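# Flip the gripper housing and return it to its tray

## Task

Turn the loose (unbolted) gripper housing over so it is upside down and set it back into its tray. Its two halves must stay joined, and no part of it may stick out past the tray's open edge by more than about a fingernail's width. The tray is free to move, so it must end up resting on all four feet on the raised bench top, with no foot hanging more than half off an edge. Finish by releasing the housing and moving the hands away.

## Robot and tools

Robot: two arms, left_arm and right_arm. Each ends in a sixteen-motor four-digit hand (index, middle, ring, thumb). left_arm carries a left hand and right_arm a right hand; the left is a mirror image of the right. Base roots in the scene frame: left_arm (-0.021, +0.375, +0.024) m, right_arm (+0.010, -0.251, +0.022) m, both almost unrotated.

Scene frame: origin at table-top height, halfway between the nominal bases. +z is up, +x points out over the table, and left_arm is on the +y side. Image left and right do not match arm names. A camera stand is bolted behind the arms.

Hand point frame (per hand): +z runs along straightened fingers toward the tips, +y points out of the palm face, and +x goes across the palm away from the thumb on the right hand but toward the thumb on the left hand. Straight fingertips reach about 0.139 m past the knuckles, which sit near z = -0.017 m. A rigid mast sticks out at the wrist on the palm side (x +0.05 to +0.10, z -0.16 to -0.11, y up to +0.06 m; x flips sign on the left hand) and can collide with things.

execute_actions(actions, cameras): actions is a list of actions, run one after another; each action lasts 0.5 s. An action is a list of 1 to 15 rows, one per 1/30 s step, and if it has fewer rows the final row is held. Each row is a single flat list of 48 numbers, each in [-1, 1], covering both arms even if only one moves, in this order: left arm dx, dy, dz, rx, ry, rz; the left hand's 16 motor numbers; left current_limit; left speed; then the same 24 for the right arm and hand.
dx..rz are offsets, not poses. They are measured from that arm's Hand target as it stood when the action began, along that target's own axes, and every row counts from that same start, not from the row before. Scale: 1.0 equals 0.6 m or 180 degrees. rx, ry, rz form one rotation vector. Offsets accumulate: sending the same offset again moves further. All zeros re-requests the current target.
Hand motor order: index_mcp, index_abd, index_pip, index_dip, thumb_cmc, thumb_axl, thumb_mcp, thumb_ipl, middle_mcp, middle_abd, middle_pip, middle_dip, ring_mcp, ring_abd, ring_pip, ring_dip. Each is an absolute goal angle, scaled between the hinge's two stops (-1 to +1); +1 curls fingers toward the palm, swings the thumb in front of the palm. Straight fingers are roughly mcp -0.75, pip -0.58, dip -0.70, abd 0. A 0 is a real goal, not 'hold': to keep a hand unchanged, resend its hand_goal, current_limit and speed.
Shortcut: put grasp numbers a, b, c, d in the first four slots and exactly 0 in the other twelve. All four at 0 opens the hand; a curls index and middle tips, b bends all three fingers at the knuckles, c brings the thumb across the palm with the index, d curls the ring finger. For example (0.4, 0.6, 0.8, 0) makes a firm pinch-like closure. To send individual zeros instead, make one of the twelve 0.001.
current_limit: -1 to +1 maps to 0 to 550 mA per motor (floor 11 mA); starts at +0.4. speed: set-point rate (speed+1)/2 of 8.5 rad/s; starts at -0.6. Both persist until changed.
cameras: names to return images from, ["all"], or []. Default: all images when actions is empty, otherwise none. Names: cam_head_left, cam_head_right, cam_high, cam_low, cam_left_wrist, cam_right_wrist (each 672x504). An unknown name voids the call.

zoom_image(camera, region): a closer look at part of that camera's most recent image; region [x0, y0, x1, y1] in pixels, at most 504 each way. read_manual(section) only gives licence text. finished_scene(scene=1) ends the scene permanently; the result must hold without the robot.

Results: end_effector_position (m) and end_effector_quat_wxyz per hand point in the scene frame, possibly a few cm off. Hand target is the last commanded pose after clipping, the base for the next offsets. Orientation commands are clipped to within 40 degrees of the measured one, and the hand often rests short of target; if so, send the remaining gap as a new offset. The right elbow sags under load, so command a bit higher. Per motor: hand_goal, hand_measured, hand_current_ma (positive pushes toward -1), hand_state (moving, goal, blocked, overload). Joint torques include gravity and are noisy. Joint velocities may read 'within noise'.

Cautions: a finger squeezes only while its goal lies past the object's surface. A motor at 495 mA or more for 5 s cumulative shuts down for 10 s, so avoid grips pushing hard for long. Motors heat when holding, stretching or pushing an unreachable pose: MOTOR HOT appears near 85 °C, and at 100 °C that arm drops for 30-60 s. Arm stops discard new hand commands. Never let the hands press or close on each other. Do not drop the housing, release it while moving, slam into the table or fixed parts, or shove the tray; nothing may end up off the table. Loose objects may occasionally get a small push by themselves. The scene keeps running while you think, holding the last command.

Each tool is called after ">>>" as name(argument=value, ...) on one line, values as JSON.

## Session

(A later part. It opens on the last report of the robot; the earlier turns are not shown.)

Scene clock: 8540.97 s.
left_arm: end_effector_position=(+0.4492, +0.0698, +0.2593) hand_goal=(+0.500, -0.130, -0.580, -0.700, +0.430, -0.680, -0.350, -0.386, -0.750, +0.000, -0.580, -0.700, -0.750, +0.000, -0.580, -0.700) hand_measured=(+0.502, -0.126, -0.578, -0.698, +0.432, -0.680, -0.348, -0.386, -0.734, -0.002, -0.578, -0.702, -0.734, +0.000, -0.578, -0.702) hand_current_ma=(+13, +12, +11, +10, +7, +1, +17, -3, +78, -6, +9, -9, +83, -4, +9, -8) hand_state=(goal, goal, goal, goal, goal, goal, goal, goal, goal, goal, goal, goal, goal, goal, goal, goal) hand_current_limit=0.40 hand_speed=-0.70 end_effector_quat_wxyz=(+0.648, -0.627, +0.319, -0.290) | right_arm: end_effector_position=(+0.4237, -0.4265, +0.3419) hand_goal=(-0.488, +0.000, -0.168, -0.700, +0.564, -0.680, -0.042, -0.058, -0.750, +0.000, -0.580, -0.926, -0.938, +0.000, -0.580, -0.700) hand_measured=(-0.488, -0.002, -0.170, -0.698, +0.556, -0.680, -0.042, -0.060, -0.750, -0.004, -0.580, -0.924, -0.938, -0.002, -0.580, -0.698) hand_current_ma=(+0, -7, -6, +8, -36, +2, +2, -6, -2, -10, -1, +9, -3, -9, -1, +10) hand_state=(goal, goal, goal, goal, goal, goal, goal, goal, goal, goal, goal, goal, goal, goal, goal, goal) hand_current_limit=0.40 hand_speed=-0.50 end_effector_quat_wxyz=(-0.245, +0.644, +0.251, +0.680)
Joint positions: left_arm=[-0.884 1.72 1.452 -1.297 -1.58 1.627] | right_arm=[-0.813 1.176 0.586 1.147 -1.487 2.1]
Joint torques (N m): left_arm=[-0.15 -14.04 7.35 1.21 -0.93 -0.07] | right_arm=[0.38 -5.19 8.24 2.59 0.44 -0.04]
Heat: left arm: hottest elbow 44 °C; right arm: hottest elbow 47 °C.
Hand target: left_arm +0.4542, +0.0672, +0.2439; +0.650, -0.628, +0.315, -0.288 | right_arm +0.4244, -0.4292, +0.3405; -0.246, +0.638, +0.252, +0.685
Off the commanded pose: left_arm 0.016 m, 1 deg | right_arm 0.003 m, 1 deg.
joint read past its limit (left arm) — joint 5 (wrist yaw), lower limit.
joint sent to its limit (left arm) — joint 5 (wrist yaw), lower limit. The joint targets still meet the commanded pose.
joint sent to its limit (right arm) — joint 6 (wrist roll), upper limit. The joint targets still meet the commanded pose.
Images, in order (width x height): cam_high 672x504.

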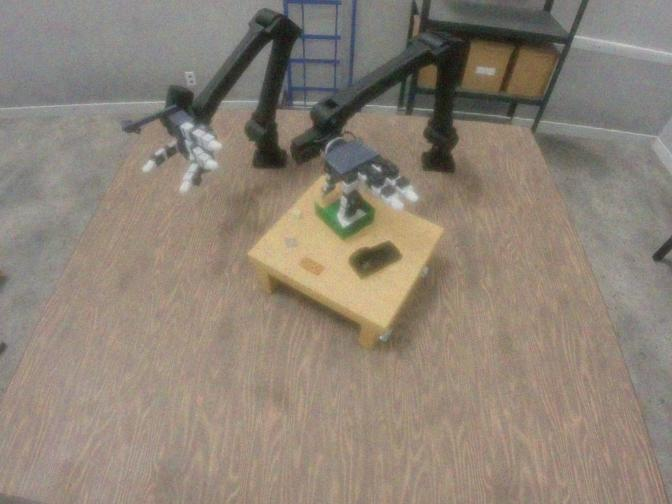

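>>> execute_actions(actions=[[[0,0.02,0,0,0,0,0.5,-0.13,-0.58,-0.7,0.43,-0.68,-0.35,-0.386,-0.75,0.001,-0.58,-0.7,-0.75,0.001,-0.58,-0.7,0.4,-0.7,0,0,0,0,0,0,0,0,0.75,0,0,0,0,0,0,0,0,0,0,0,0,0,0.4,-0.5]]])

>>> execute_actions(actions=[[[0,0.015,0,0,0,0,0.5,-0.13,-0.58,-0.7,0.43,-0.68,-0.35,-0.386,-0.75,0.001,-0.58,-0.7,-0.75,0.001,-0.58,-0.7,0.4,-0.7,0,0,0,0,0,0,0,0,0.75,0,0,0,0,0,0,0,0,0,0,0,0,0,0.4,-0.5]]], cameras=["cam_high"])

>>> zoom_image(camera="cam_high", region=[320, 185, 380, 240])

Scene clock: 8553.43 s.
left_arm: end_effector_position=(+0.4504, +0.0684, +0.2563) hand_goal=(+0.500, -0.130, -0.580, -0.700, +0.430, -0.680, -0.350, -0.386, -0.750, +0.000, -0.580, -0.700, -0.750, +0.000, -0.580, -0.700) hand_measured=(+0.504, -0.114, -0.578, -0.698, +0.432, -0.680, -0.348, -0.386, -0.734, -0.002, -0.578, -0.702, -0.734, +0.000, -0.578, -0.702) hand_current_ma=(+19, +65, +11, +10, +7, +1, +17, -3, +78, -6, +9, -9, +83, -4, +9, -8) hand_state=(goal, goal, goal, goal, goal, goal, goal, goal, goal, goal, goal, goal, goal, goal, goal, goal) hand_current_limit=0.40 hand_speed=-0.70 end_effector_quat_wxyz=(+0.645, -0.631, +0.311, -0.299) | right_arm: end_effector_position=(+0.4237, -0.4265, +0.3419) hand_goal=(-0.488, +0.000, -0.168, -0.700, +0.564, -0.680, -0.042, -0.058, -0.750, +0.000, -0.580, -0.926, -0.938, +0.000, -0.580, -0.700) hand_measured=(-0.488, -0.002, -0.170, -0.698, +0.556, -0.680, -0.042, -0.060, -0.750, -0.004, -0.580, -0.924, -0.938, -0.002, -0.580, -0.698) hand_current_ma=(+0, -7, -6, +8, -36, +2, +2, -6, -2, -10, -1, +9, -3, -9, -1, +10) hand_state=(goal, goal, goal, goal, goal, goal, goal, goal, goal, goal, goal, goal, goal, goal, goal, goal) hand_current_limit=0.40 hand_speed=-0.50 end_effector_quat_wxyz=(-0.245, +0.644, +0.251, +0.680)
Joint positions: left_arm=[-0.884 1.72 1.442 -1.279 -1.581 1.609] | right_arm=[-0.813 1.176 0.586 1.147 -1.487 2.1]
Joint torques (N m): left_arm=[-0.21 -13.51 6.56 1.2 -0.89 -0.08] | right_arm=[0.85 -5.3 8.06 2.41 0.5 0.02]
Heat: left arm: hottest elbow 42 °C; right arm: hottest elbow 47 °C.
Hand target: left_arm +0.4539, +0.0678, +0.2319; +0.650, -0.628, +0.315, -0.288 | right_arm +0.4244, -0.4292, +0.3405; -0.246, +0.638, +0.252, +0.685
Off the commanded pose: left_arm 0.025 m, 1 deg | right_arm 0.003 m, 1 deg.
joint read past its limit (left arm) — joint 5 (wrist yaw), lower limit.
joint sent to its limit (left arm) — joint 5 (wrist yaw), lower limit. The joint targets still meet the commanded pose.
joint sent to its limit (right arm) — joint 6 (wrist roll), upper limit. The joint targets still meet the commanded pose.

Scene clock: 8554.23 s.
left_arm: end_effector_position=(+0.4512, +0.0675, +0.2543) hand_goal=(+0.500, -0.130, -0.580, -0.700, +0.430, -0.680, -0.350, -0.386, -0.750, +0.000, -0.580, -0.700, -0.750, +0.000, -0.580, -0.700) hand_measured=(+0.510, -0.106, -0.574, -0.696, +0.432, -0.680, -0.348, -0.386, -0.734, -0.002, -0.578, -0.702, -0.734, +0.000, -0.578, -0.702) hand_current_ma=(+49, +97, +28, +14, +7, +1, +17, -3, +78, -6, +9, -9, +83, -4, +9, -8) hand_state=(goal, blocked, goal, goal, goal, goal, goal, goal, goal, goal, goal, goal, goal, goal, goal, goal) hand_current_limit=0.40 hand_speed=-0.70 end_effector_quat_wxyz=(+0.642, -0.634, +0.305, -0.305) | right_arm: end_effector_position=(+0.4237, -0.4265, +0.3419) hand_goal=(-0.488, +0.000, -0.168, -0.700, +0.564, -0.680, -0.042, -0.058, -0.750, +0.000, -0.580, -0.926, -0.938, +0.000, -0.580, -0.700) hand_measured=(-0.488, -0.002, -0.170, -0.698, +0.556, -0.680, -0.042, -0.060, -0.750, -0.004, -0.580, -0.924, -0.938, -0.002, -0.580, -0.698) hand_current_ma=(+0, -7, -6, +8, -36, +2, +2, -6, -2, -10, -1, +9, -3, -9, -1, +10) hand_state=(goal, goal, goal, goal, goal, goal, goal, goal, goal, goal, goal, goal, goal, goal, goal, goal) hand_current_limit=0.40 hand_speed=-0.50 end_effector_quat_wxyz=(-0.245, +0.644, +0.251, +0.680)
Joint positions: left_arm=[-0.884 1.72 1.435 -1.266 -1.581 1.596] | right_arm=[-0.813 1.176 0.586 1.147 -1.487 2.1]
Joint torques (N m): left_arm=[-0.38 -12.92 6.05 1.2 -0.87 -0.08] | right_arm=[1.26 -5.19 8.27 2.52 0.49 0.01]
Heat: left arm: hottest elbow 42 °C; right arm: hottest elbow 47 °C.
Hand target: left_arm +0.4537, +0.0681, +0.2230; +0.650, -0.628, +0.315, -0.288 | right_arm +0.4244, -0.4292, +0.3405; -0.246, +0.638, +0.252, +0.685
Off the commanded pose: left_arm 0.032 m, 2 deg | right_arm 0.003 m, 1 deg.
joint read past its limit (left arm) — joint 5 (wrist yaw), lower limit.
joint sent to its limit (left arm) — joint 5 (wrist yaw), lower limit. The joint targets still meet the commanded pose.
joint sent to its limit (right arm) — joint 6 (wrist roll), upper limit. The joint targets still meet the commanded pose.
Images, in order (width x height): cam_high 672x504.

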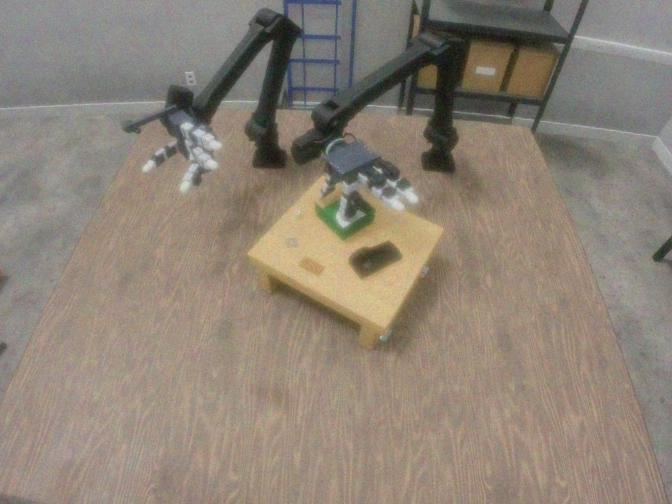

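Scaled by 8.400 from the camera's 672x504 image, which has a finer 960x720 frame.

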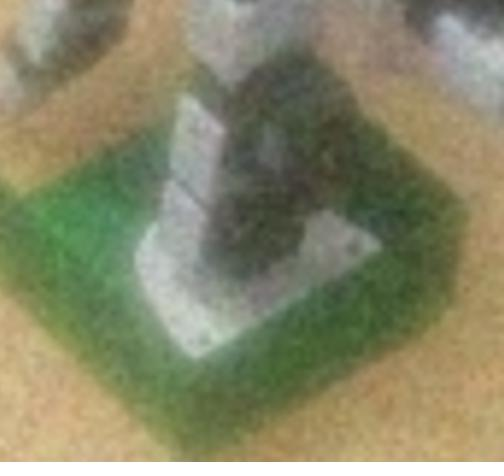

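>>> execute_actions(actions=[[[0,-0.05,0,0,0,0,0.5,-0.13,-0.58,-0.7,0.43,-0.68,-0.35,-0.386,-0.75,0.001,-0.58,-0.7,-0.75,0.001,-0.58,-0.7,0.4,-0.7,0,0,0,0,0,0,0,0,0.75,0,0,0,0,0,0,0,0,0,0,0,0,0,0.4,-0.5]],[[0,-0.05,0,0,0,0,0.5,-0.13,-0.58,-0.7,0.43,-0.68,-0.35,-0.386,-0.75,0.001,-0.58,-0.7,-0.75,0.001,-0.58,-0.7,0.4,-0.7,0,0,0,0,0,0,0,0,0.75,0,0,0,0,0,0,0,0,0,0,0,0,0,0.4,-0.5]],[[0,-0.05,0,0,0,0,0.5,-0.13,-0.58,-0.7,0.43,-0.68,-0.35,-0.386,-0.75,0.001,-0.58,-0.7,-0.75,0.001,-0.58,-0.7,0.4,-0.7,0,0,0,0,0,0,0,0,0.75,0,0,0,0,0,0,0,0,0,0,0,0,0,0.4,-0.5]],[[0,-0.02,0,0,0,0,0.5,-0.13,-0.58,-0.7,0.43,-0.68,-0.35,-0.386,-0.75,0.001,-0.58,-0.7,-0.75,0.001,-0.58,-0.7,0.4,-0.7,0,0,0,0,0,0,0,0,0.75,0,0,0,0,0,0,0,0,0,0,0,0,0,0.4,-0.5]]], cameras=["cam_high", "cam_low"])

>>> zoom_image(camera="cam_high", region=[320, 185, 380, 240])

>>> zoom_image(camera="cam_low", region=[310, 170, 370, 230])

Scene clock: 8566.70 s.
left_arm: end_effector_position=(+0.4508, +0.0677, +0.2962) hand_goal=(+0.500, -0.130, -0.580, -0.700, +0.430, -0.680, -0.350, -0.386, -0.750, +0.000, -0.580, -0.700, -0.750, +0.000, -0.580, -0.700) hand_measured=(+0.504, -0.128, -0.576, -0.698, +0.432, -0.680, -0.348, -0.386, -0.734, -0.002, -0.578, -0.702, -0.734, +0.000, -0.578, -0.702) hand_current_ma=(+19, +5, +14, +11, +7, +1, +17, -3, +78, -6, +9, -9, +83, -4, +9, -8) hand_state=(goal, goal, goal, goal, goal, goal, goal, goal, goal, goal, goal, goal, goal, goal, goal, goal) hand_current_limit=0.40 hand_speed=-0.70 end_effector_quat_wxyz=(+0.655, -0.619, +0.334, -0.274) | right_arm: end_effector_position=(+0.4237, -0.4265, +0.3419) hand_goal=(-0.488, +0.000, -0.168, -0.700, +0.564, -0.680, -0.042, -0.058, -0.750, +0.000, -0.580, -0.926, -0.938, +0.000, -0.580, -0.700) hand_measured=(-0.488, -0.002, -0.170, -0.698, +0.556, -0.680, -0.042, -0.060, -0.750, -0.004, -0.580, -0.924, -0.938, -0.002, -0.580, -0.698) hand_current_ma=(+0, -7, -6, +8, -36, +2, +2, -6, -2, -10, -1, +9, -3, -9, -1, +10) hand_state=(goal, goal, goal, goal, goal, goal, goal, goal, goal, goal, goal, goal, goal, goal, goal, goal) hand_current_limit=0.40 hand_speed=-0.50 end_effector_quat_wxyz=(-0.245, +0.644, +0.251, +0.680)
Joint positions: left_arm=[-0.884 1.706 1.535 -1.34 -1.58 1.73] | right_arm=[-0.813 1.176 0.586 1.147 -1.487 2.1]
Joint torques (N m): left_arm=[-0.38 -17.79 11.51 0.25 -0.91 0.19] | right_arm=[1.08 -5.25 8.36 2.86 0.51 0.04]
Heat: left arm: hottest elbow 42 °C; right arm: hottest elbow 47 °C.
Hand target: left_arm +0.4558, +0.0637, +0.3248; +0.650, -0.628, +0.315, -0.288 | right_arm +0.4244, -0.4292, +0.3405; -0.246, +0.638, +0.252, +0.685
Off the commanded pose: left_arm 0.029 m, 3 deg | right_arm 0.003 m, 1 deg.
joint read past its limit (left arm) — joint 5 (wrist yaw), lower limit.
joint sent to its limit (left arm) — joint 5 (wrist yaw), lower limit. The joint targets still meet the commanded pose.
joint sent to its limit (right arm) — joint 6 (wrist roll), upper limit. The joint targets still meet the commanded pose.
Images, in order (width x height): cam_high 672x504, cam_low 672x504.

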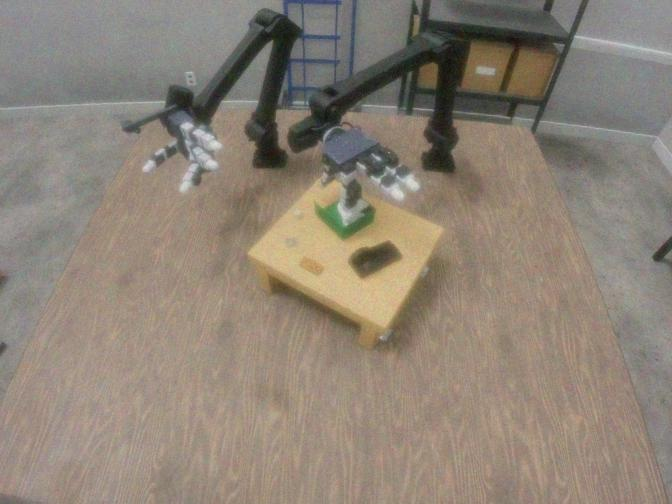

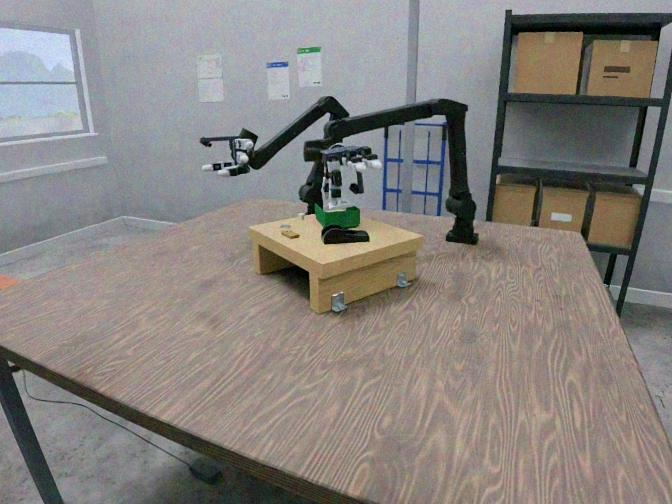

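Scaled by 8.400 from the camera's 672x504 image, which has a finer 960x720 frame.

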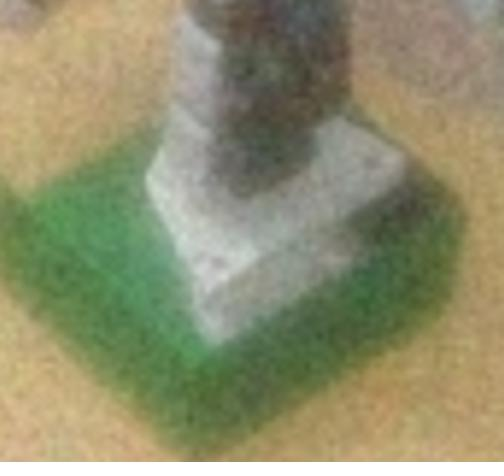

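Scaled by 8.400 from the camera's 672x504 image, which has a finer 960x720 frame.

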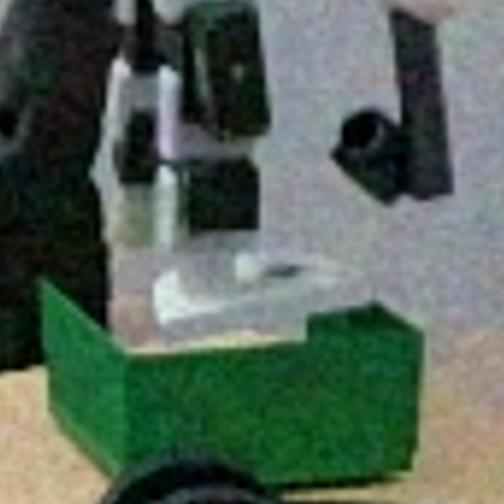

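>>> execute_actions(actions=[[[0,-0.03,0,0,0,0,0.5,-0.13,-0.58,-0.7,0.43,-0.68,-0.35,-0.386,-0.75,0.001,-0.58,-0.7,-0.75,0.001,-0.58,-0.7,0.4,-0.7,0,0,0,0,0,0,0,0,0.75,0,0,0,0,0,0,0,0,0,0,0,0,0,0.4,-0.5]],[[0,-0.02,0,0,0,0,0.5,-0.13,-0.58,-0.7,0.43,-0.68,-0.35,-0.386,-0.3,-0.13,-0.58,-0.7,-0.75,0.001,-0.58,-0.7,0.4,-0.7,0,0,0,0,0,0,0,0,0.75,0,0,0,0,0,0,0,0,0,0,0,0,0,0.4,-0.5]]], cameras=["cam_high", "cam_low"])

>>> zoom_image(camera="cam_high", region=[325, 180, 375, 230])

>>> zoom_image(camera="cam_low", region=[310, 160, 370, 220])

Scene clock: 8588.17 s.
left_arm: end_effector_position=(+0.4526, +0.0655, +0.3255) hand_goal=(+0.500, -0.130, -0.580, -0.700, +0.430, -0.680, -0.350, -0.386, -0.300, -0.130, -0.580, -0.700, -0.750, +0.000, -0.580, -0.700) hand_measured=(+0.504, -0.128, -0.576, -0.698, +0.432, -0.680, -0.348, -0.386, -0.294, -0.128, -0.578, -0.702, -0.734, +0.000, -0.578, -0.702) hand_current_ma=(+19, +5, +14, +11, +7, +1, +17, -3, +33, +11, +9, -9, +83, -4, +9, -8) hand_state=(goal, goal, goal, goal, goal, goal, goal, goal, goal, goal, goal, goal, goal, goal, goal, goal) hand_current_limit=0.40 hand_speed=-0.70 end_effector_quat_wxyz=(+0.656, -0.619, +0.335, -0.273) | right_arm: end_effector_position=(+0.4237, -0.4265, +0.3419) hand_goal=(-0.488, +0.000, -0.168, -0.700, +0.564, -0.680, -0.042, -0.058, -0.750, +0.000, -0.580, -0.926, -0.938, +0.000, -0.580, -0.700) hand_measured=(-0.488, -0.002, -0.170, -0.698, +0.556, -0.680, -0.042, -0.060, -0.750, -0.004, -0.580, -0.924, -0.938, -0.002, -0.580, -0.698) hand_current_ma=(+0, -7, -6, +8, -36, +2, +2, -6, -2, -10, -1, +9, -3, -9, -1, +10) hand_state=(goal, goal, goal, goal, goal, goal, goal, goal, goal, goal, goal, goal, goal, goal, goal, goal) hand_current_limit=0.40 hand_speed=-0.50 end_effector_quat_wxyz=(-0.245, +0.644, +0.251, +0.680)
Joint positions: left_arm=[-0.884 1.692 1.593 -1.352 -1.58 1.791] | right_arm=[-0.813 1.176 0.586 1.147 -1.487 2.1]
Joint torques (N m): left_arm=[-0.38 -17.67 11.85 0.43 -0.88 0.18] | right_arm=[0.44 -4.6 8.35 2.54 0.48 0.07]
Heat: left arm: hottest elbow 43 °C; right arm: hottest elbow 47 °C.
Hand target: left_arm +0.4565, +0.0623, +0.3546; +0.650, -0.628, +0.315, -0.288 | right_arm +0.4244, -0.4292, +0.3405; -0.246, +0.638, +0.252, +0.685
Off the commanded pose: left_arm 0.030 m, 3 deg | right_arm 0.003 m, 1 deg.
joint read past its limit (left arm) — joint 5 (wrist yaw), lower limit.
joint sent to its limit (left arm) — joint 5 (wrist yaw), lower limit. The joint targets still meet the commanded pose.
joint sent to its limit (right arm) — joint 6 (wrist roll), upper limit. The joint targets still meet the commanded pose.
Images, in order (width x height): cam_high 672x504, cam_low 672x504.

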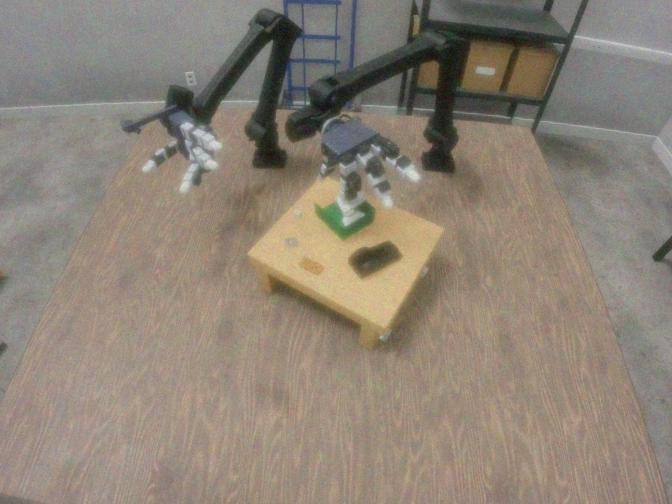

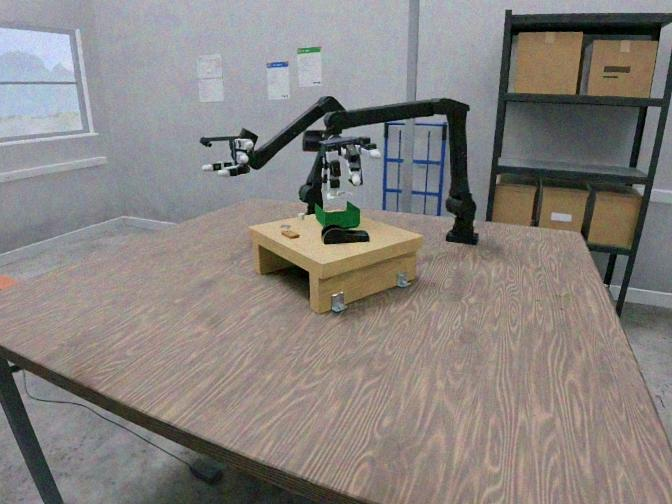

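Scaled by 10.080 from the camera's 672x504 image, which has a finer 960x720 frame.

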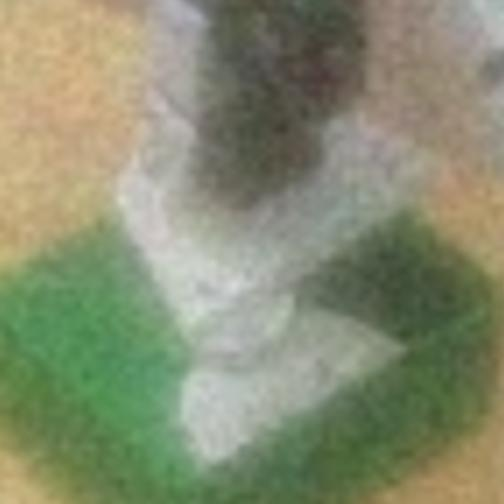

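Scaled by 8.400 from the camera's 672x504 image, which has a finer 960x720 frame.

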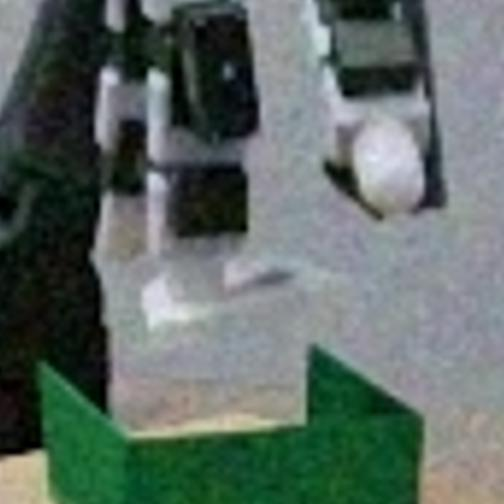

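>>> zoom_image(camera="cam_high", region=[332, 190, 372, 230])

>>> zoom_image(camera="cam_low", region=[320, 180, 360, 210])

Scaled by 12.600 from the camera's 672x504 image, which has a finer 960x720 frame.

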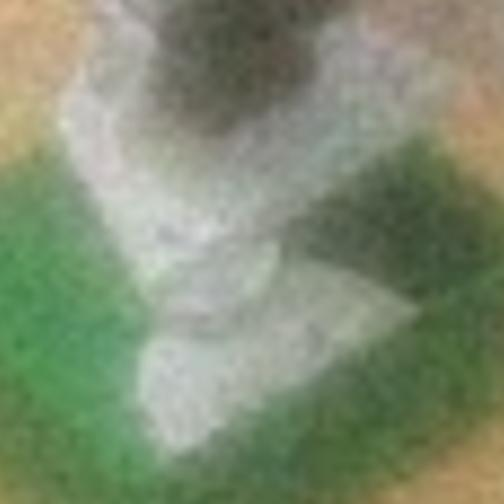

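Scaled by 12.600 from the camera's 672x504 image, which has a finer 960x720 frame.

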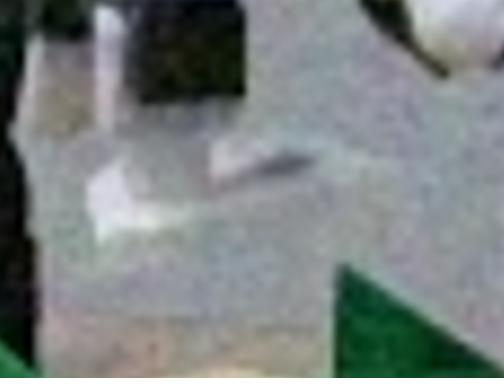

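>>> execute_actions(actions=[[[0,0,0,0,0,0,0.5,-0.13,-0.58,-0.7,0.43,-0.68,-0.35,-0.386,0.1,-0.13,-0.58,-0.7,-0.75,0.001,-0.58,-0.7,0.4,-0.7,0,0,0,0,0,0,0,0,0.75,0,0,0,0,0,0,0,0,0,0,0,0,0,0.4,-0.5]],[[0,0,0,0,0,0,0.5,-0.13,-0.58,-0.7,0.43,-0.68,-0.35,-0.386,0.22,-0.13,-0.58,-0.7,-0.75,0.001,-0.58,-0.7,0.4,-0.7,0,0,0,0,0,0,0,0,0.75,0,0,0,0,0,0,0,0,0,0,0,0,0,0.4,-0.5]]], cameras=["cam_high", "cam_low"])

>>> zoom_image(camera="cam_high", region=[325, 180, 375, 230])

>>> zoom_image(camera="cam_low", region=[310, 160, 370, 220])

Scene clock: 8615.80 s.
left_arm: end_effector_position=(+0.4526, +0.0655, +0.3255) hand_goal=(+0.500, -0.130, -0.580, -0.700, +0.430, -0.680, -0.350, -0.386, +0.220, -0.130, -0.580, -0.700, -0.750, +0.000, -0.580, -0.700) hand_measured=(+0.504, -0.128, -0.576, -0.698, +0.432, -0.680, -0.348, -0.386, +0.222, -0.128, -0.578, -0.702, -0.734, +0.000, -0.578, -0.702) hand_current_ma=(+18, +5, +14, +11, +7, +1, +17, -3, +10, +11, +9, -9, +83, -4, +9, -8) hand_state=(goal, goal, goal, goal, goal, goal, goal, goal, goal, goal, goal, goal, goal, goal, goal, goal) hand_current_limit=0.40 hand_speed=-0.70 end_effector_quat_wxyz=(+0.656, -0.619, +0.335, -0.273) | right_arm: end_effector_position=(+0.4237, -0.4265, +0.3419) hand_goal=(-0.488, +0.000, -0.168, -0.700, +0.564, -0.680, -0.042, -0.058, -0.750, +0.000, -0.580, -0.926, -0.938, +0.000, -0.580, -0.700) hand_measured=(-0.488, -0.002, -0.170, -0.698, +0.556, -0.680, -0.042, -0.060, -0.750, -0.004, -0.580, -0.924, -0.938, -0.002, -0.580, -0.698) hand_current_ma=(+0, -7, -6, +8, -36, +2, +2, -6, -2, -10, -1, +9, -3, -9, -1, +10) hand_state=(goal, goal, goal, goal, goal, goal, goal, goal, goal, goal, goal, goal, goal, goal, goal, goal) hand_current_limit=0.40 hand_speed=-0.50 end_effector_quat_wxyz=(-0.245, +0.644, +0.251, +0.680)
Joint positions: left_arm=[-0.884 1.692 1.593 -1.352 -1.58 1.791] | right_arm=[-0.813 1.176 0.586 1.147 -1.487 2.1]
Joint torques (N m): left_arm=[-0.62 -17.96 11.63 0.65 -0.85 0.15] | right_arm=[1.38 -4.07 8.23 2.55 0.47 0.03]
Heat: left arm: hottest elbow 46 °C; right arm: hottest elbow 47 °C.
Hand target: left_arm +0.4565, +0.0623, +0.3546; +0.650, -0.628, +0.315, -0.288 | right_arm +0.4244, -0.4292, +0.3405; -0.246, +0.638, +0.252, +0.685
Off the commanded pose: left_arm 0.030 m, 3 deg | right_arm 0.003 m, 1 deg.
joint read past its limit (left arm) — joint 5 (wrist yaw), lower limit.
joint sent to its limit (left arm) — joint 5 (wrist yaw), lower limit. The joint targets still meet the commanded pose.
joint sent to its limit (right arm) — joint 6 (wrist roll), upper limit. The joint targets still meet the commanded pose.
Images, in order (width x height): cam_high 672x504, cam_low 672x504.

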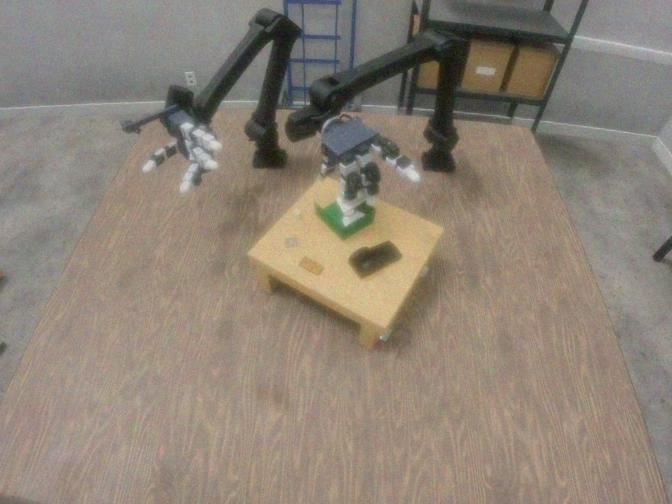

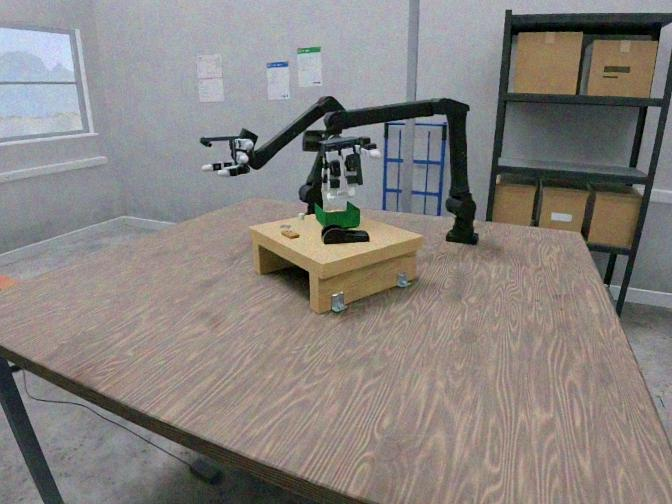

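Scaled by 10.080 from the camera's 672x504 image, which has a finer 960x720 frame.

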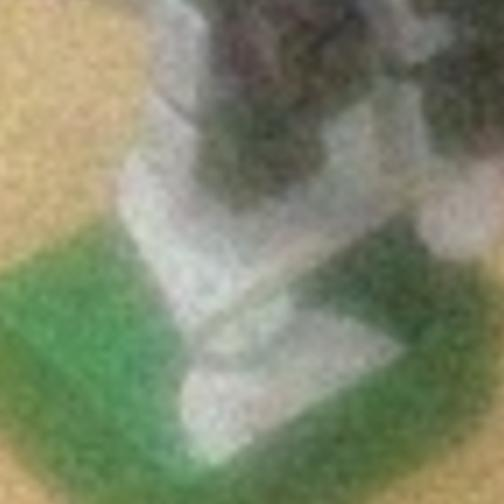

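Scaled by 8.400 from the camera's 672x504 image, which has a finer 960x720 frame.

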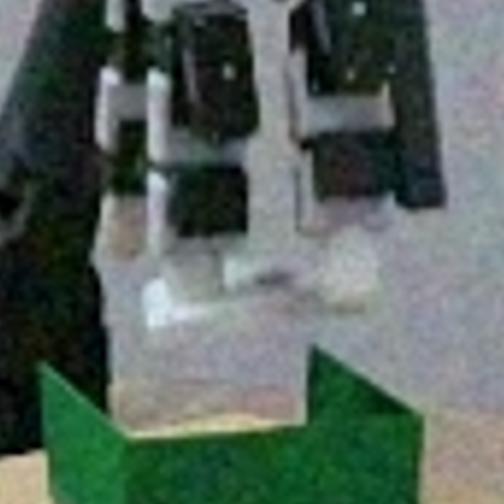

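>>> execute_actions(actions=[[[0,0,0,0,0,0,0.5,-0.13,-0.58,-0.7,0.43,-0.68,-0.35,-0.386,0.27,-0.13,-0.58,-0.7,-0.75,0.001,-0.58,-0.7,0.4,-0.7,0,0,0,0,0,0,0,0,0.75,0,0,0,0,0,0,0,0,0,0,0,0,0,0.4,-0.5]]], cameras=["cam_high", "cam_low"])

>>> zoom_image(camera="cam_high", region=[325, 180, 375, 230])

>>> zoom_image(camera="cam_low", region=[320, 180, 360, 210])

Scene clock: 8625.43 s.
left_arm: end_effector_position=(+0.4526, +0.0655, +0.3255) hand_goal=(+0.500, -0.130, -0.580, -0.700, +0.430, -0.680, -0.350, -0.386, +0.270, -0.130, -0.580, -0.700, -0.750, +0.000, -0.580, -0.700) hand_measured=(+0.504, -0.128, -0.576, -0.698, +0.432, -0.680, -0.348, -0.386, +0.272, -0.128, -0.578, -0.702, -0.734, +0.000, -0.578, -0.702) hand_current_ma=(+18, +5, +14, +11, +7, +1, +17, -3, +6, +11, +9, -9, +83, -4, +9, -8) hand_state=(goal, goal, goal, goal, goal, goal, goal, goal, goal, goal, goal, goal, goal, goal, goal, goal) hand_current_limit=0.40 hand_speed=-0.70 end_effector_quat_wxyz=(+0.656, -0.619, +0.335, -0.273) | right_arm: end_effector_position=(+0.4237, -0.4265, +0.3419) hand_goal=(-0.488, +0.000, -0.168, -0.700, +0.564, -0.680, -0.042, -0.058, -0.750, +0.000, -0.580, -0.926, -0.938, +0.000, -0.580, -0.700) hand_measured=(-0.488, -0.002, -0.170, -0.698, +0.556, -0.680, -0.042, -0.060, -0.750, -0.004, -0.580, -0.924, -0.938, -0.002, -0.580, -0.698) hand_current_ma=(+0, -7, -6, +8, -36, +2, +2, -6, -2, -10, -1, +9, -3, -9, -1, +10) hand_state=(goal, goal, goal, goal, goal, goal, goal, goal, goal, goal, goal, goal, goal, goal, goal, goal) hand_current_limit=0.40 hand_speed=-0.50 end_effector_quat_wxyz=(-0.245, +0.644, +0.251, +0.680)
Joint positions: left_arm=[-0.884 1.692 1.593 -1.352 -1.58 1.791] | right_arm=[-0.813 1.176 0.586 1.147 -1.487 2.1]
Joint torques (N m): left_arm=[-0.44 -17.85 11.69 0.69 -0.87 0.15] | right_arm=[1.2 -5.13 7.84 2.69 0.51 0.04]
Heat: left arm: hottest elbow 46 °C; right arm: hottest elbow 47 °C.
Hand target: left_arm +0.4565, +0.0623, +0.3546; +0.650, -0.628, +0.315, -0.288 | right_arm +0.4244, -0.4292, +0.3405; -0.246, +0.638, +0.252, +0.685
Off the commanded pose: left_arm 0.030 m, 3 deg | right_arm 0.003 m, 1 deg.
joint read past its limit (left arm) — joint 5 (wrist yaw), lower limit.
joint sent to its limit (left arm) — joint 5 (wrist yaw), lower limit. The joint targets still meet the commanded pose.
joint sent to its limit (right arm) — joint 6 (wrist roll), upper limit. The joint targets still meet the commanded pose.
Images, in order (width x height): cam_high 672x504, cam_low 672x504.

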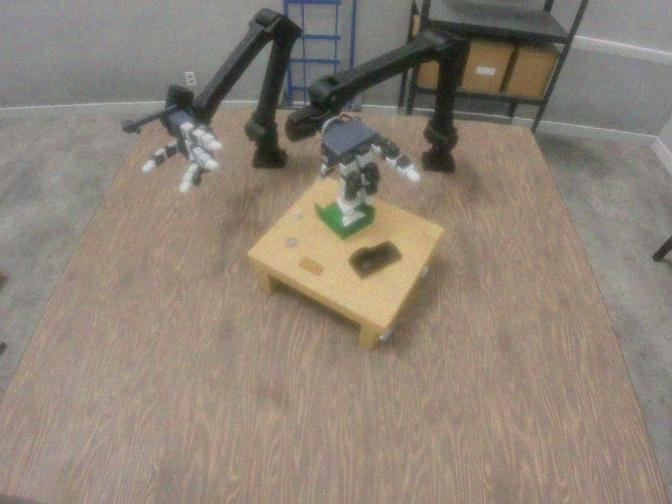

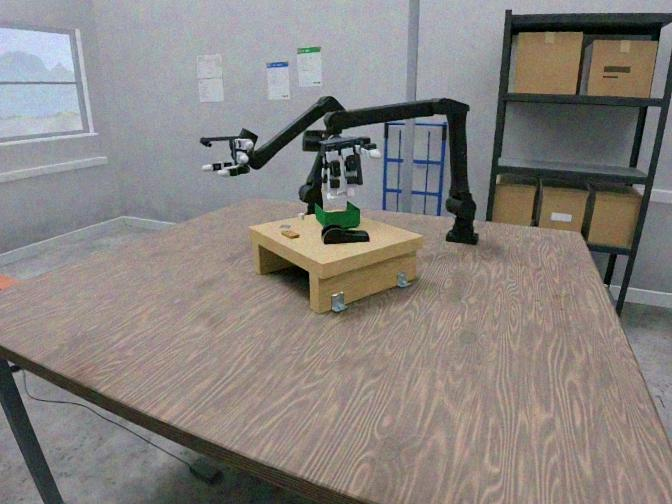

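Scaled by 10.080 from the camera's 672x504 image, which has a finer 960x720 frame.

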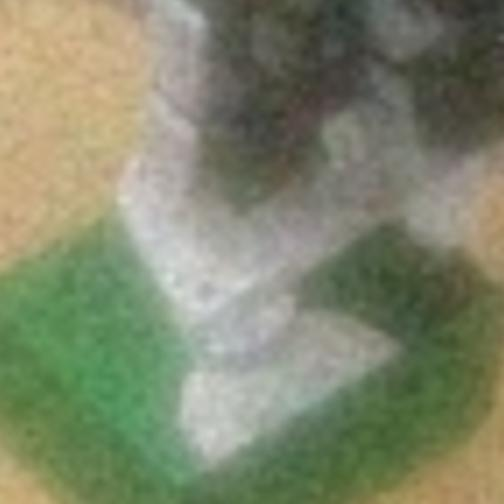

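Scaled by 12.600 from the camera's 672x504 image, which has a finer 960x720 frame.

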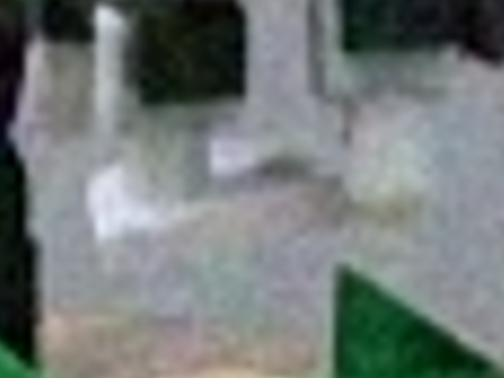

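>>> execute_actions(actions=[[[0,0,0,0,0,0,0.5,-0.13,-0.58,-0.7,0.43,-0.68,-0.35,-0.386,0.31,-0.13,-0.58,-0.7,-0.75,0.001,-0.58,-0.7,0.4,-0.7,0,0,0,0,0,0,0,0,0.75,0,0,0,0,0,0,0,0,0,0,0,0,0,0.4,-0.5]]], cameras=["cam_high", "cam_low"])

>>> zoom_image(camera="cam_high", region=[325, 180, 375, 230])

>>> zoom_image(camera="cam_low", region=[320, 180, 360, 210])

Scene clock: 8635.37 s.
left_arm: end_effector_position=(+0.4526, +0.0655, +0.3255) hand_goal=(+0.500, -0.130, -0.580, -0.700, +0.430, -0.680, -0.350, -0.386, +0.310, -0.130, -0.580, -0.700, -0.750, +0.000, -0.580, -0.700) hand_measured=(+0.506, -0.128, -0.576, -0.698, +0.432, -0.680, -0.348, -0.386, +0.300, -0.128, -0.580, -0.702, -0.734, +0.000, -0.578, -0.702) hand_current_ma=(+27, +5, +15, +11, +7, +1, +17, -3, -48, +11, -3, -9, +83, -4, +9, -8) hand_state=(goal, goal, goal, goal, goal, goal, goal, goal, goal, goal, goal, goal, goal, goal, goal, goal) hand_current_limit=0.40 hand_speed=-0.70 end_effector_quat_wxyz=(+0.656, -0.619, +0.335, -0.273) | right_arm: end_effector_position=(+0.4237, -0.4265, +0.3419) hand_goal=(-0.488, +0.000, -0.168, -0.700, +0.564, -0.680, -0.042, -0.058, -0.750, +0.000, -0.580, -0.926, -0.938, +0.000, -0.580, -0.700) hand_measured=(-0.488, -0.002, -0.170, -0.698, +0.556, -0.680, -0.042, -0.060, -0.750, -0.004, -0.580, -0.924, -0.938, -0.002, -0.580, -0.698) hand_current_ma=(+0, -7, -6, +8, -36, +2, +2, -6, -2, -10, -1, +9, -3, -9, -1, +10) hand_state=(goal, goal, goal, goal, goal, goal, goal, goal, goal, goal, goal, goal, goal, goal, goal, goal) hand_current_limit=0.40 hand_speed=-0.50 end_effector_quat_wxyz=(-0.245, +0.644, +0.251, +0.680)
Joint positions: left_arm=[-0.884 1.692 1.593 -1.352 -1.58 1.791] | right_arm=[-0.813 1.176 0.586 1.147 -1.487 2.1]
Joint torques (N m): left_arm=[-0.62 -17.55 11.71 0.69 -0.85 0.15] | right_arm=[1.2 -5.25 8.51 2.54 0.45 0]
Heat: left arm: hottest elbow 47 °C; right arm: hottest elbow 47 °C.
Hand target: left_arm +0.4565, +0.0623, +0.3546; +0.650, -0.628, +0.315, -0.288 | right_arm +0.4244, -0.4292, +0.3405; -0.246, +0.638, +0.252, +0.685
Off the commanded pose: left_arm 0.030 m, 3 deg | right_arm 0.003 m, 1 deg.
joint read past its limit (left arm) — joint 5 (wrist yaw), lower limit.
joint sent to its limit (left arm) — joint 5 (wrist yaw), lower limit. The joint targets still meet the commanded pose.
joint sent to its limit (right arm) — joint 6 (wrist roll), upper limit. The joint targets still meet the commanded pose.
Images, in order (width x height): cam_high 672x504, cam_low 672x504.

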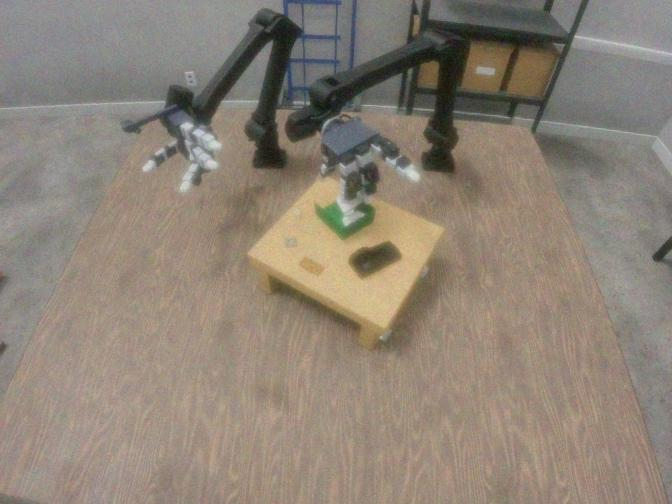

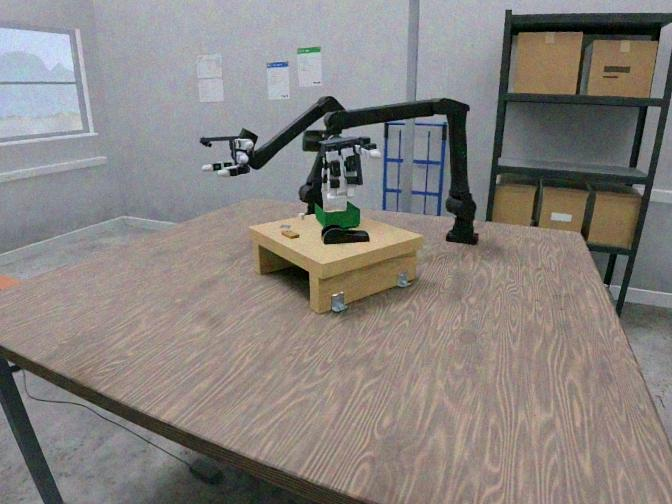

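Scaled by 10.080 from the camera's 672x504 image, which has a finer 960x720 frame.

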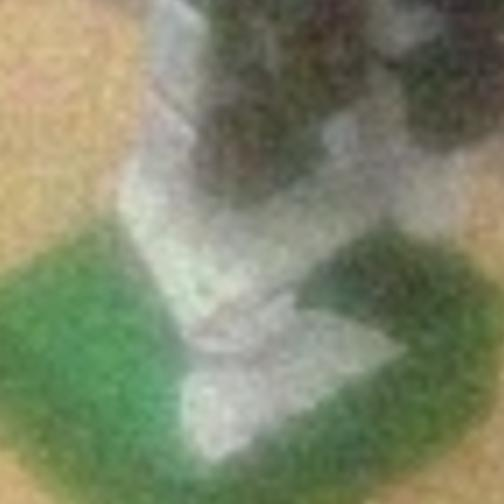

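Scaled by 12.600 from the camera's 672x504 image, which has a finer 960x720 frame.

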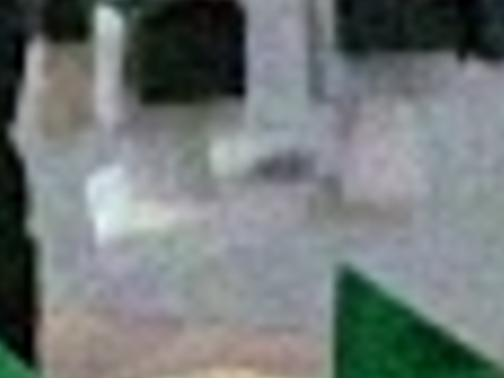

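>>> execute_actions(actions=[[[0,0,0,0,0,0,0.5,-0.13,-0.58,-0.7,0.43,-0.68,-0.35,-0.386,0.35,-0.13,-0.58,-0.7,-0.75,0.001,-0.58,-0.7,0.4,-0.7,0,0,0,0,0,0,0,0,0.75,0,0,0,0,0,0,0,0,0,0,0,0,0,0.4,-0.5]]], cameras=["cam_high", "cam_low"])

>>> zoom_image(camera="cam_high", region=[325, 180, 375, 230])

>>> zoom_image(camera="cam_low", region=[320, 180, 360, 210])

Scene clock: 8641.43 s.
left_arm: end_effector_position=(+0.4526, +0.0655, +0.3255) hand_goal=(+0.500, -0.130, -0.580, -0.700, +0.430, -0.680, -0.350, -0.386, +0.350, -0.130, -0.580, -0.700, -0.750, +0.000, -0.580, -0.700) hand_measured=(+0.514, -0.130, -0.572, -0.698, +0.432, -0.680, -0.348, -0.386, +0.318, -0.128, -0.588, -0.702, -0.734, +0.000, -0.578, -0.702) hand_current_ma=(+71, +4, +33, +11, +7, +1, +17, -3, -159, +11, -32, -13, +83, -4, +9, -8) hand_state=(goal, goal, goal, goal, goal, goal, goal, goal, blocked, goal, goal, goal, goal, goal, goal, goal) hand_current_limit=0.40 hand_speed=-0.70 end_effector_quat_wxyz=(+0.656, -0.619, +0.335, -0.273) | right_arm: end_effector_position=(+0.4237, -0.4265, +0.3419) hand_goal=(-0.488, +0.000, -0.168, -0.700, +0.564, -0.680, -0.042, -0.058, -0.750, +0.000, -0.580, -0.926, -0.938, +0.000, -0.580, -0.700) hand_measured=(-0.488, -0.002, -0.170, -0.698, +0.556, -0.680, -0.042, -0.060, -0.750, -0.004, -0.580, -0.924, -0.938, -0.002, -0.580, -0.698) hand_current_ma=(+0, -7, -6, +8, -36, +2, +2, -6, -2, -10, -1, +9, -3, -9, -1, +10) hand_state=(goal, goal, goal, goal, goal, goal, goal, goal, goal, goal, goal, goal, goal, goal, goal, goal) hand_current_limit=0.40 hand_speed=-0.50 end_effector_quat_wxyz=(-0.245, +0.644, +0.251, +0.680)
Joint positions: left_arm=[-0.884 1.692 1.593 -1.352 -1.58 1.791] | right_arm=[-0.813 1.176 0.586 1.147 -1.487 2.1]
Joint torques (N m): left_arm=[-0.73 -17.61 11.58 0.69 -0.86 0.15] | right_arm=[0.62 -4.78 8.43 2.62 0.49 0.03]
Heat: left arm: hottest elbow 47 °C; right arm: hottest elbow 47 °C.
Hand target: left_arm +0.4565, +0.0623, +0.3546; +0.650, -0.628, +0.315, -0.288 | right_arm +0.4244, -0.4292, +0.3405; -0.246, +0.638, +0.252, +0.685
Off the commanded pose: left_arm 0.030 m, 3 deg | right_arm 0.003 m, 1 deg.
joint read past its limit (left arm) — joint 5 (wrist yaw), lower limit.
joint sent to its limit (left arm) — joint 5 (wrist yaw), lower limit. The joint targets still meet the commanded pose.
joint sent to its limit (right arm) — joint 6 (wrist roll), upper limit. The joint targets still meet the commanded pose.
Images, in order (width x height): cam_high 672x504, cam_low 672x504.

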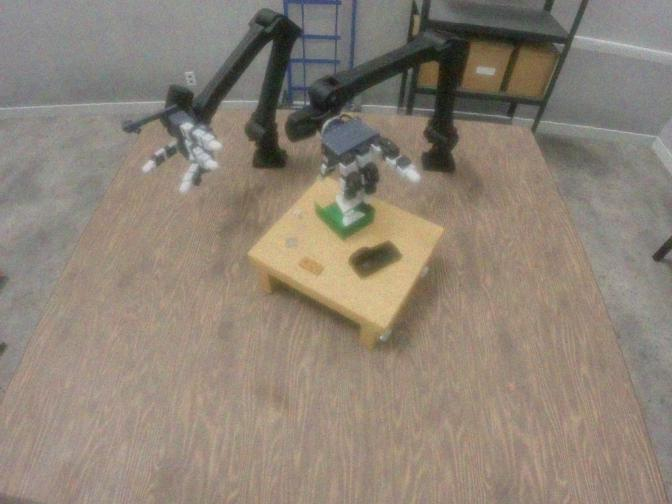

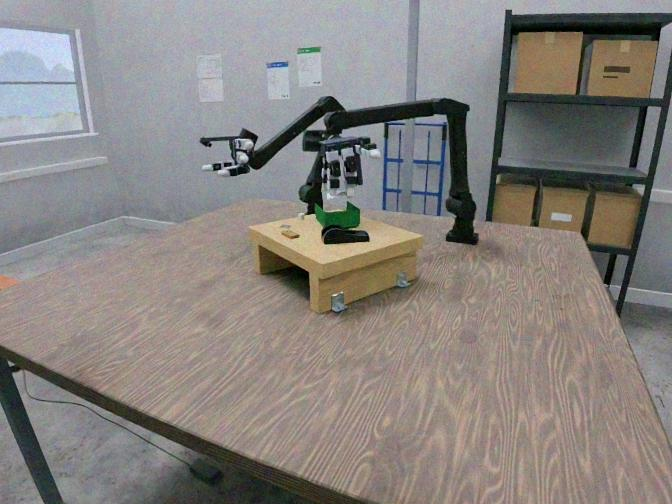

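Scaled by 10.080 from the camera's 672x504 image, which has a finer 960x720 frame.

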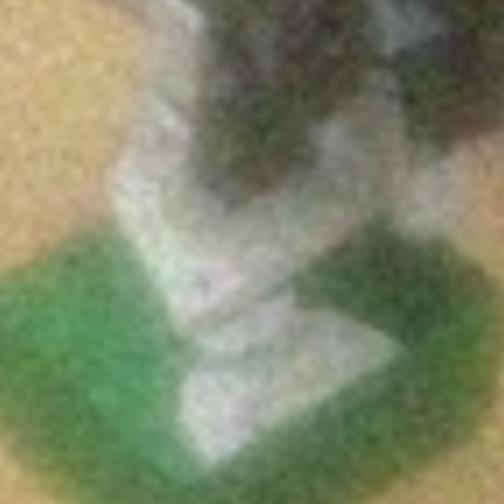

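Scaled by 12.600 from the camera's 672x504 image, which has a finer 960x720 frame.

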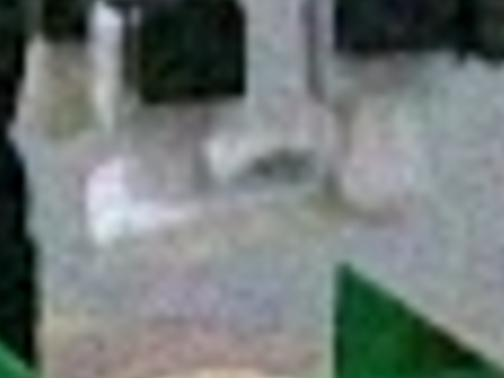

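>>> execute_actions(actions=[[[0,0,0,0,0,0,0.5,-0.13,-0.58,-0.7,0.43,-0.68,-0.35,-0.386,0.4,-0.13,-0.58,-0.7,-0.75,0.001,-0.58,-0.7,0.4,-0.7,0,0,0,0,0,0,0,0,0.75,0,0,0,0,0,0,0,0,0,0,0,0,0,0.4,-0.5]]], cameras=["cam_high", "cam_low"])

>>> zoom_image(camera="cam_high", region=[325, 180, 375, 230])

>>> zoom_image(camera="cam_low", region=[320, 180, 360, 210])

Scene clock: 8649.90 s.
left_arm: end_effector_position=(+0.4526, +0.0655, +0.3255) hand_goal=(+0.500, -0.130, -0.580, -0.700, +0.430, -0.680, -0.350, -0.386, +0.400, -0.130, -0.580, -0.700, -0.750, +0.000, -0.580, -0.700) hand_measured=(+0.524, -0.130, -0.566, -0.696, +0.432, -0.680, -0.348, -0.386, +0.344, -0.128, -0.594, -0.706, -0.734, +0.000, -0.578, -0.702) hand_current_ma=(+125, -1, +63, +17, +7, +1, +17, -3, -289, +11, -67, -30, +83, -4, +9, -8) hand_state=(blocked, goal, goal, goal, goal, goal, goal, goal, blocked, goal, goal, goal, goal, goal, goal, goal) hand_current_limit=0.40 hand_speed=-0.70 end_effector_quat_wxyz=(+0.656, -0.619, +0.335, -0.273) | right_arm: end_effector_position=(+0.4237, -0.4265, +0.3419) hand_goal=(-0.488, +0.000, -0.168, -0.700, +0.564, -0.680, -0.042, -0.058, -0.750, +0.000, -0.580, -0.926, -0.938, +0.000, -0.580, -0.700) hand_measured=(-0.488, -0.002, -0.170, -0.698, +0.556, -0.680, -0.042, -0.060, -0.750, -0.004, -0.580, -0.924, -0.938, -0.002, -0.580, -0.698) hand_current_ma=(+0, -7, -6, +8, -36, +2, +2, -6, -2, -10, -1, +9, -3, -9, -1, +10) hand_state=(goal, goal, goal, goal, goal, goal, goal, goal, goal, goal, goal, goal, goal, goal, goal, goal) hand_current_limit=0.40 hand_speed=-0.50 end_effector_quat_wxyz=(-0.245, +0.644, +0.251, +0.680)
Joint positions: left_arm=[-0.884 1.692 1.593 -1.352 -1.58 1.791] | right_arm=[-0.813 1.176 0.586 1.147 -1.487 2.1]
Joint torques (N m): left_arm=[-0.56 -17.9 11.67 0.64 -0.84 0.16] | right_arm=[1.49 -4.66 8.34 2.71 0.52 0.02]
Heat: left arm: hottest elbow 47 °C; right arm: hottest elbow 47 °C.
Hand target: left_arm +0.4565, +0.0623, +0.3546; +0.650, -0.628, +0.315, -0.288 | right_arm +0.4244, -0.4292, +0.3405; -0.246, +0.638, +0.252, +0.685
Off the commanded pose: left_arm 0.030 m, 3 deg | right_arm 0.003 m, 1 deg.
joint read past its limit (left arm) — joint 5 (wrist yaw), lower limit.
joint sent to its limit (left arm) — joint 5 (wrist yaw), lower limit. The joint targets still meet the commanded pose.
joint sent to its limit (right arm) — joint 6 (wrist roll), upper limit. The joint targets still meet the commanded pose.
Images, in order (width x height): cam_high 672x504, cam_low 672x504.

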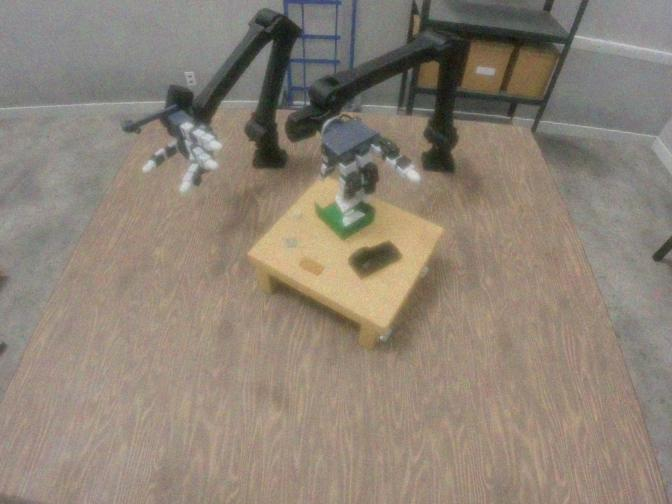

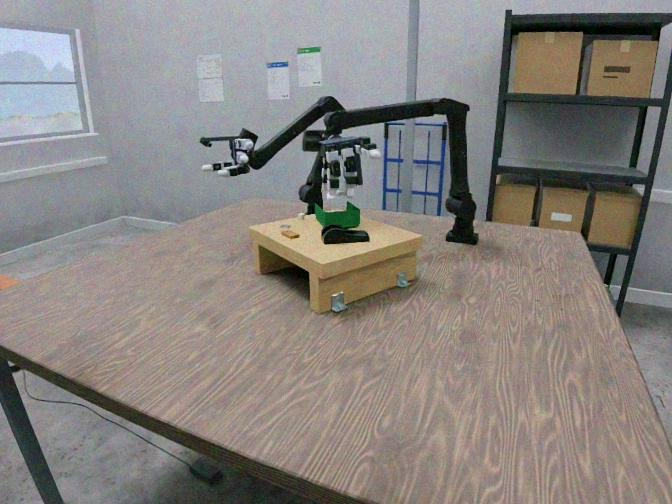

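Scaled by 10.080 from the camera's 672x504 image, which has a finer 960x720 frame.

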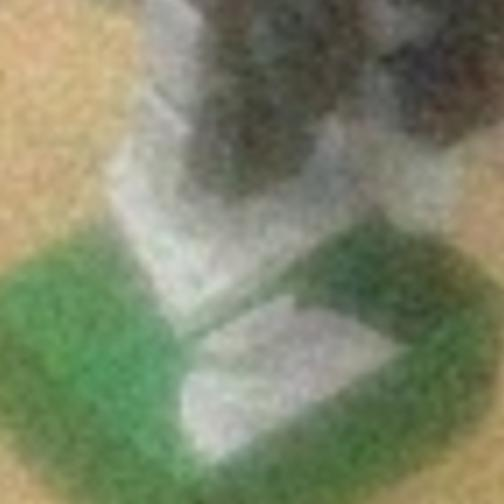

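Scaled by 12.600 from the camera's 672x504 image, which has a finer 960x720 frame.

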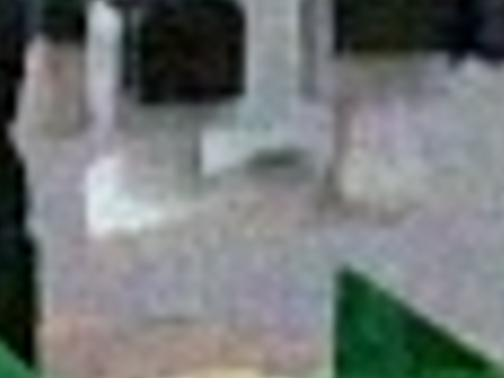

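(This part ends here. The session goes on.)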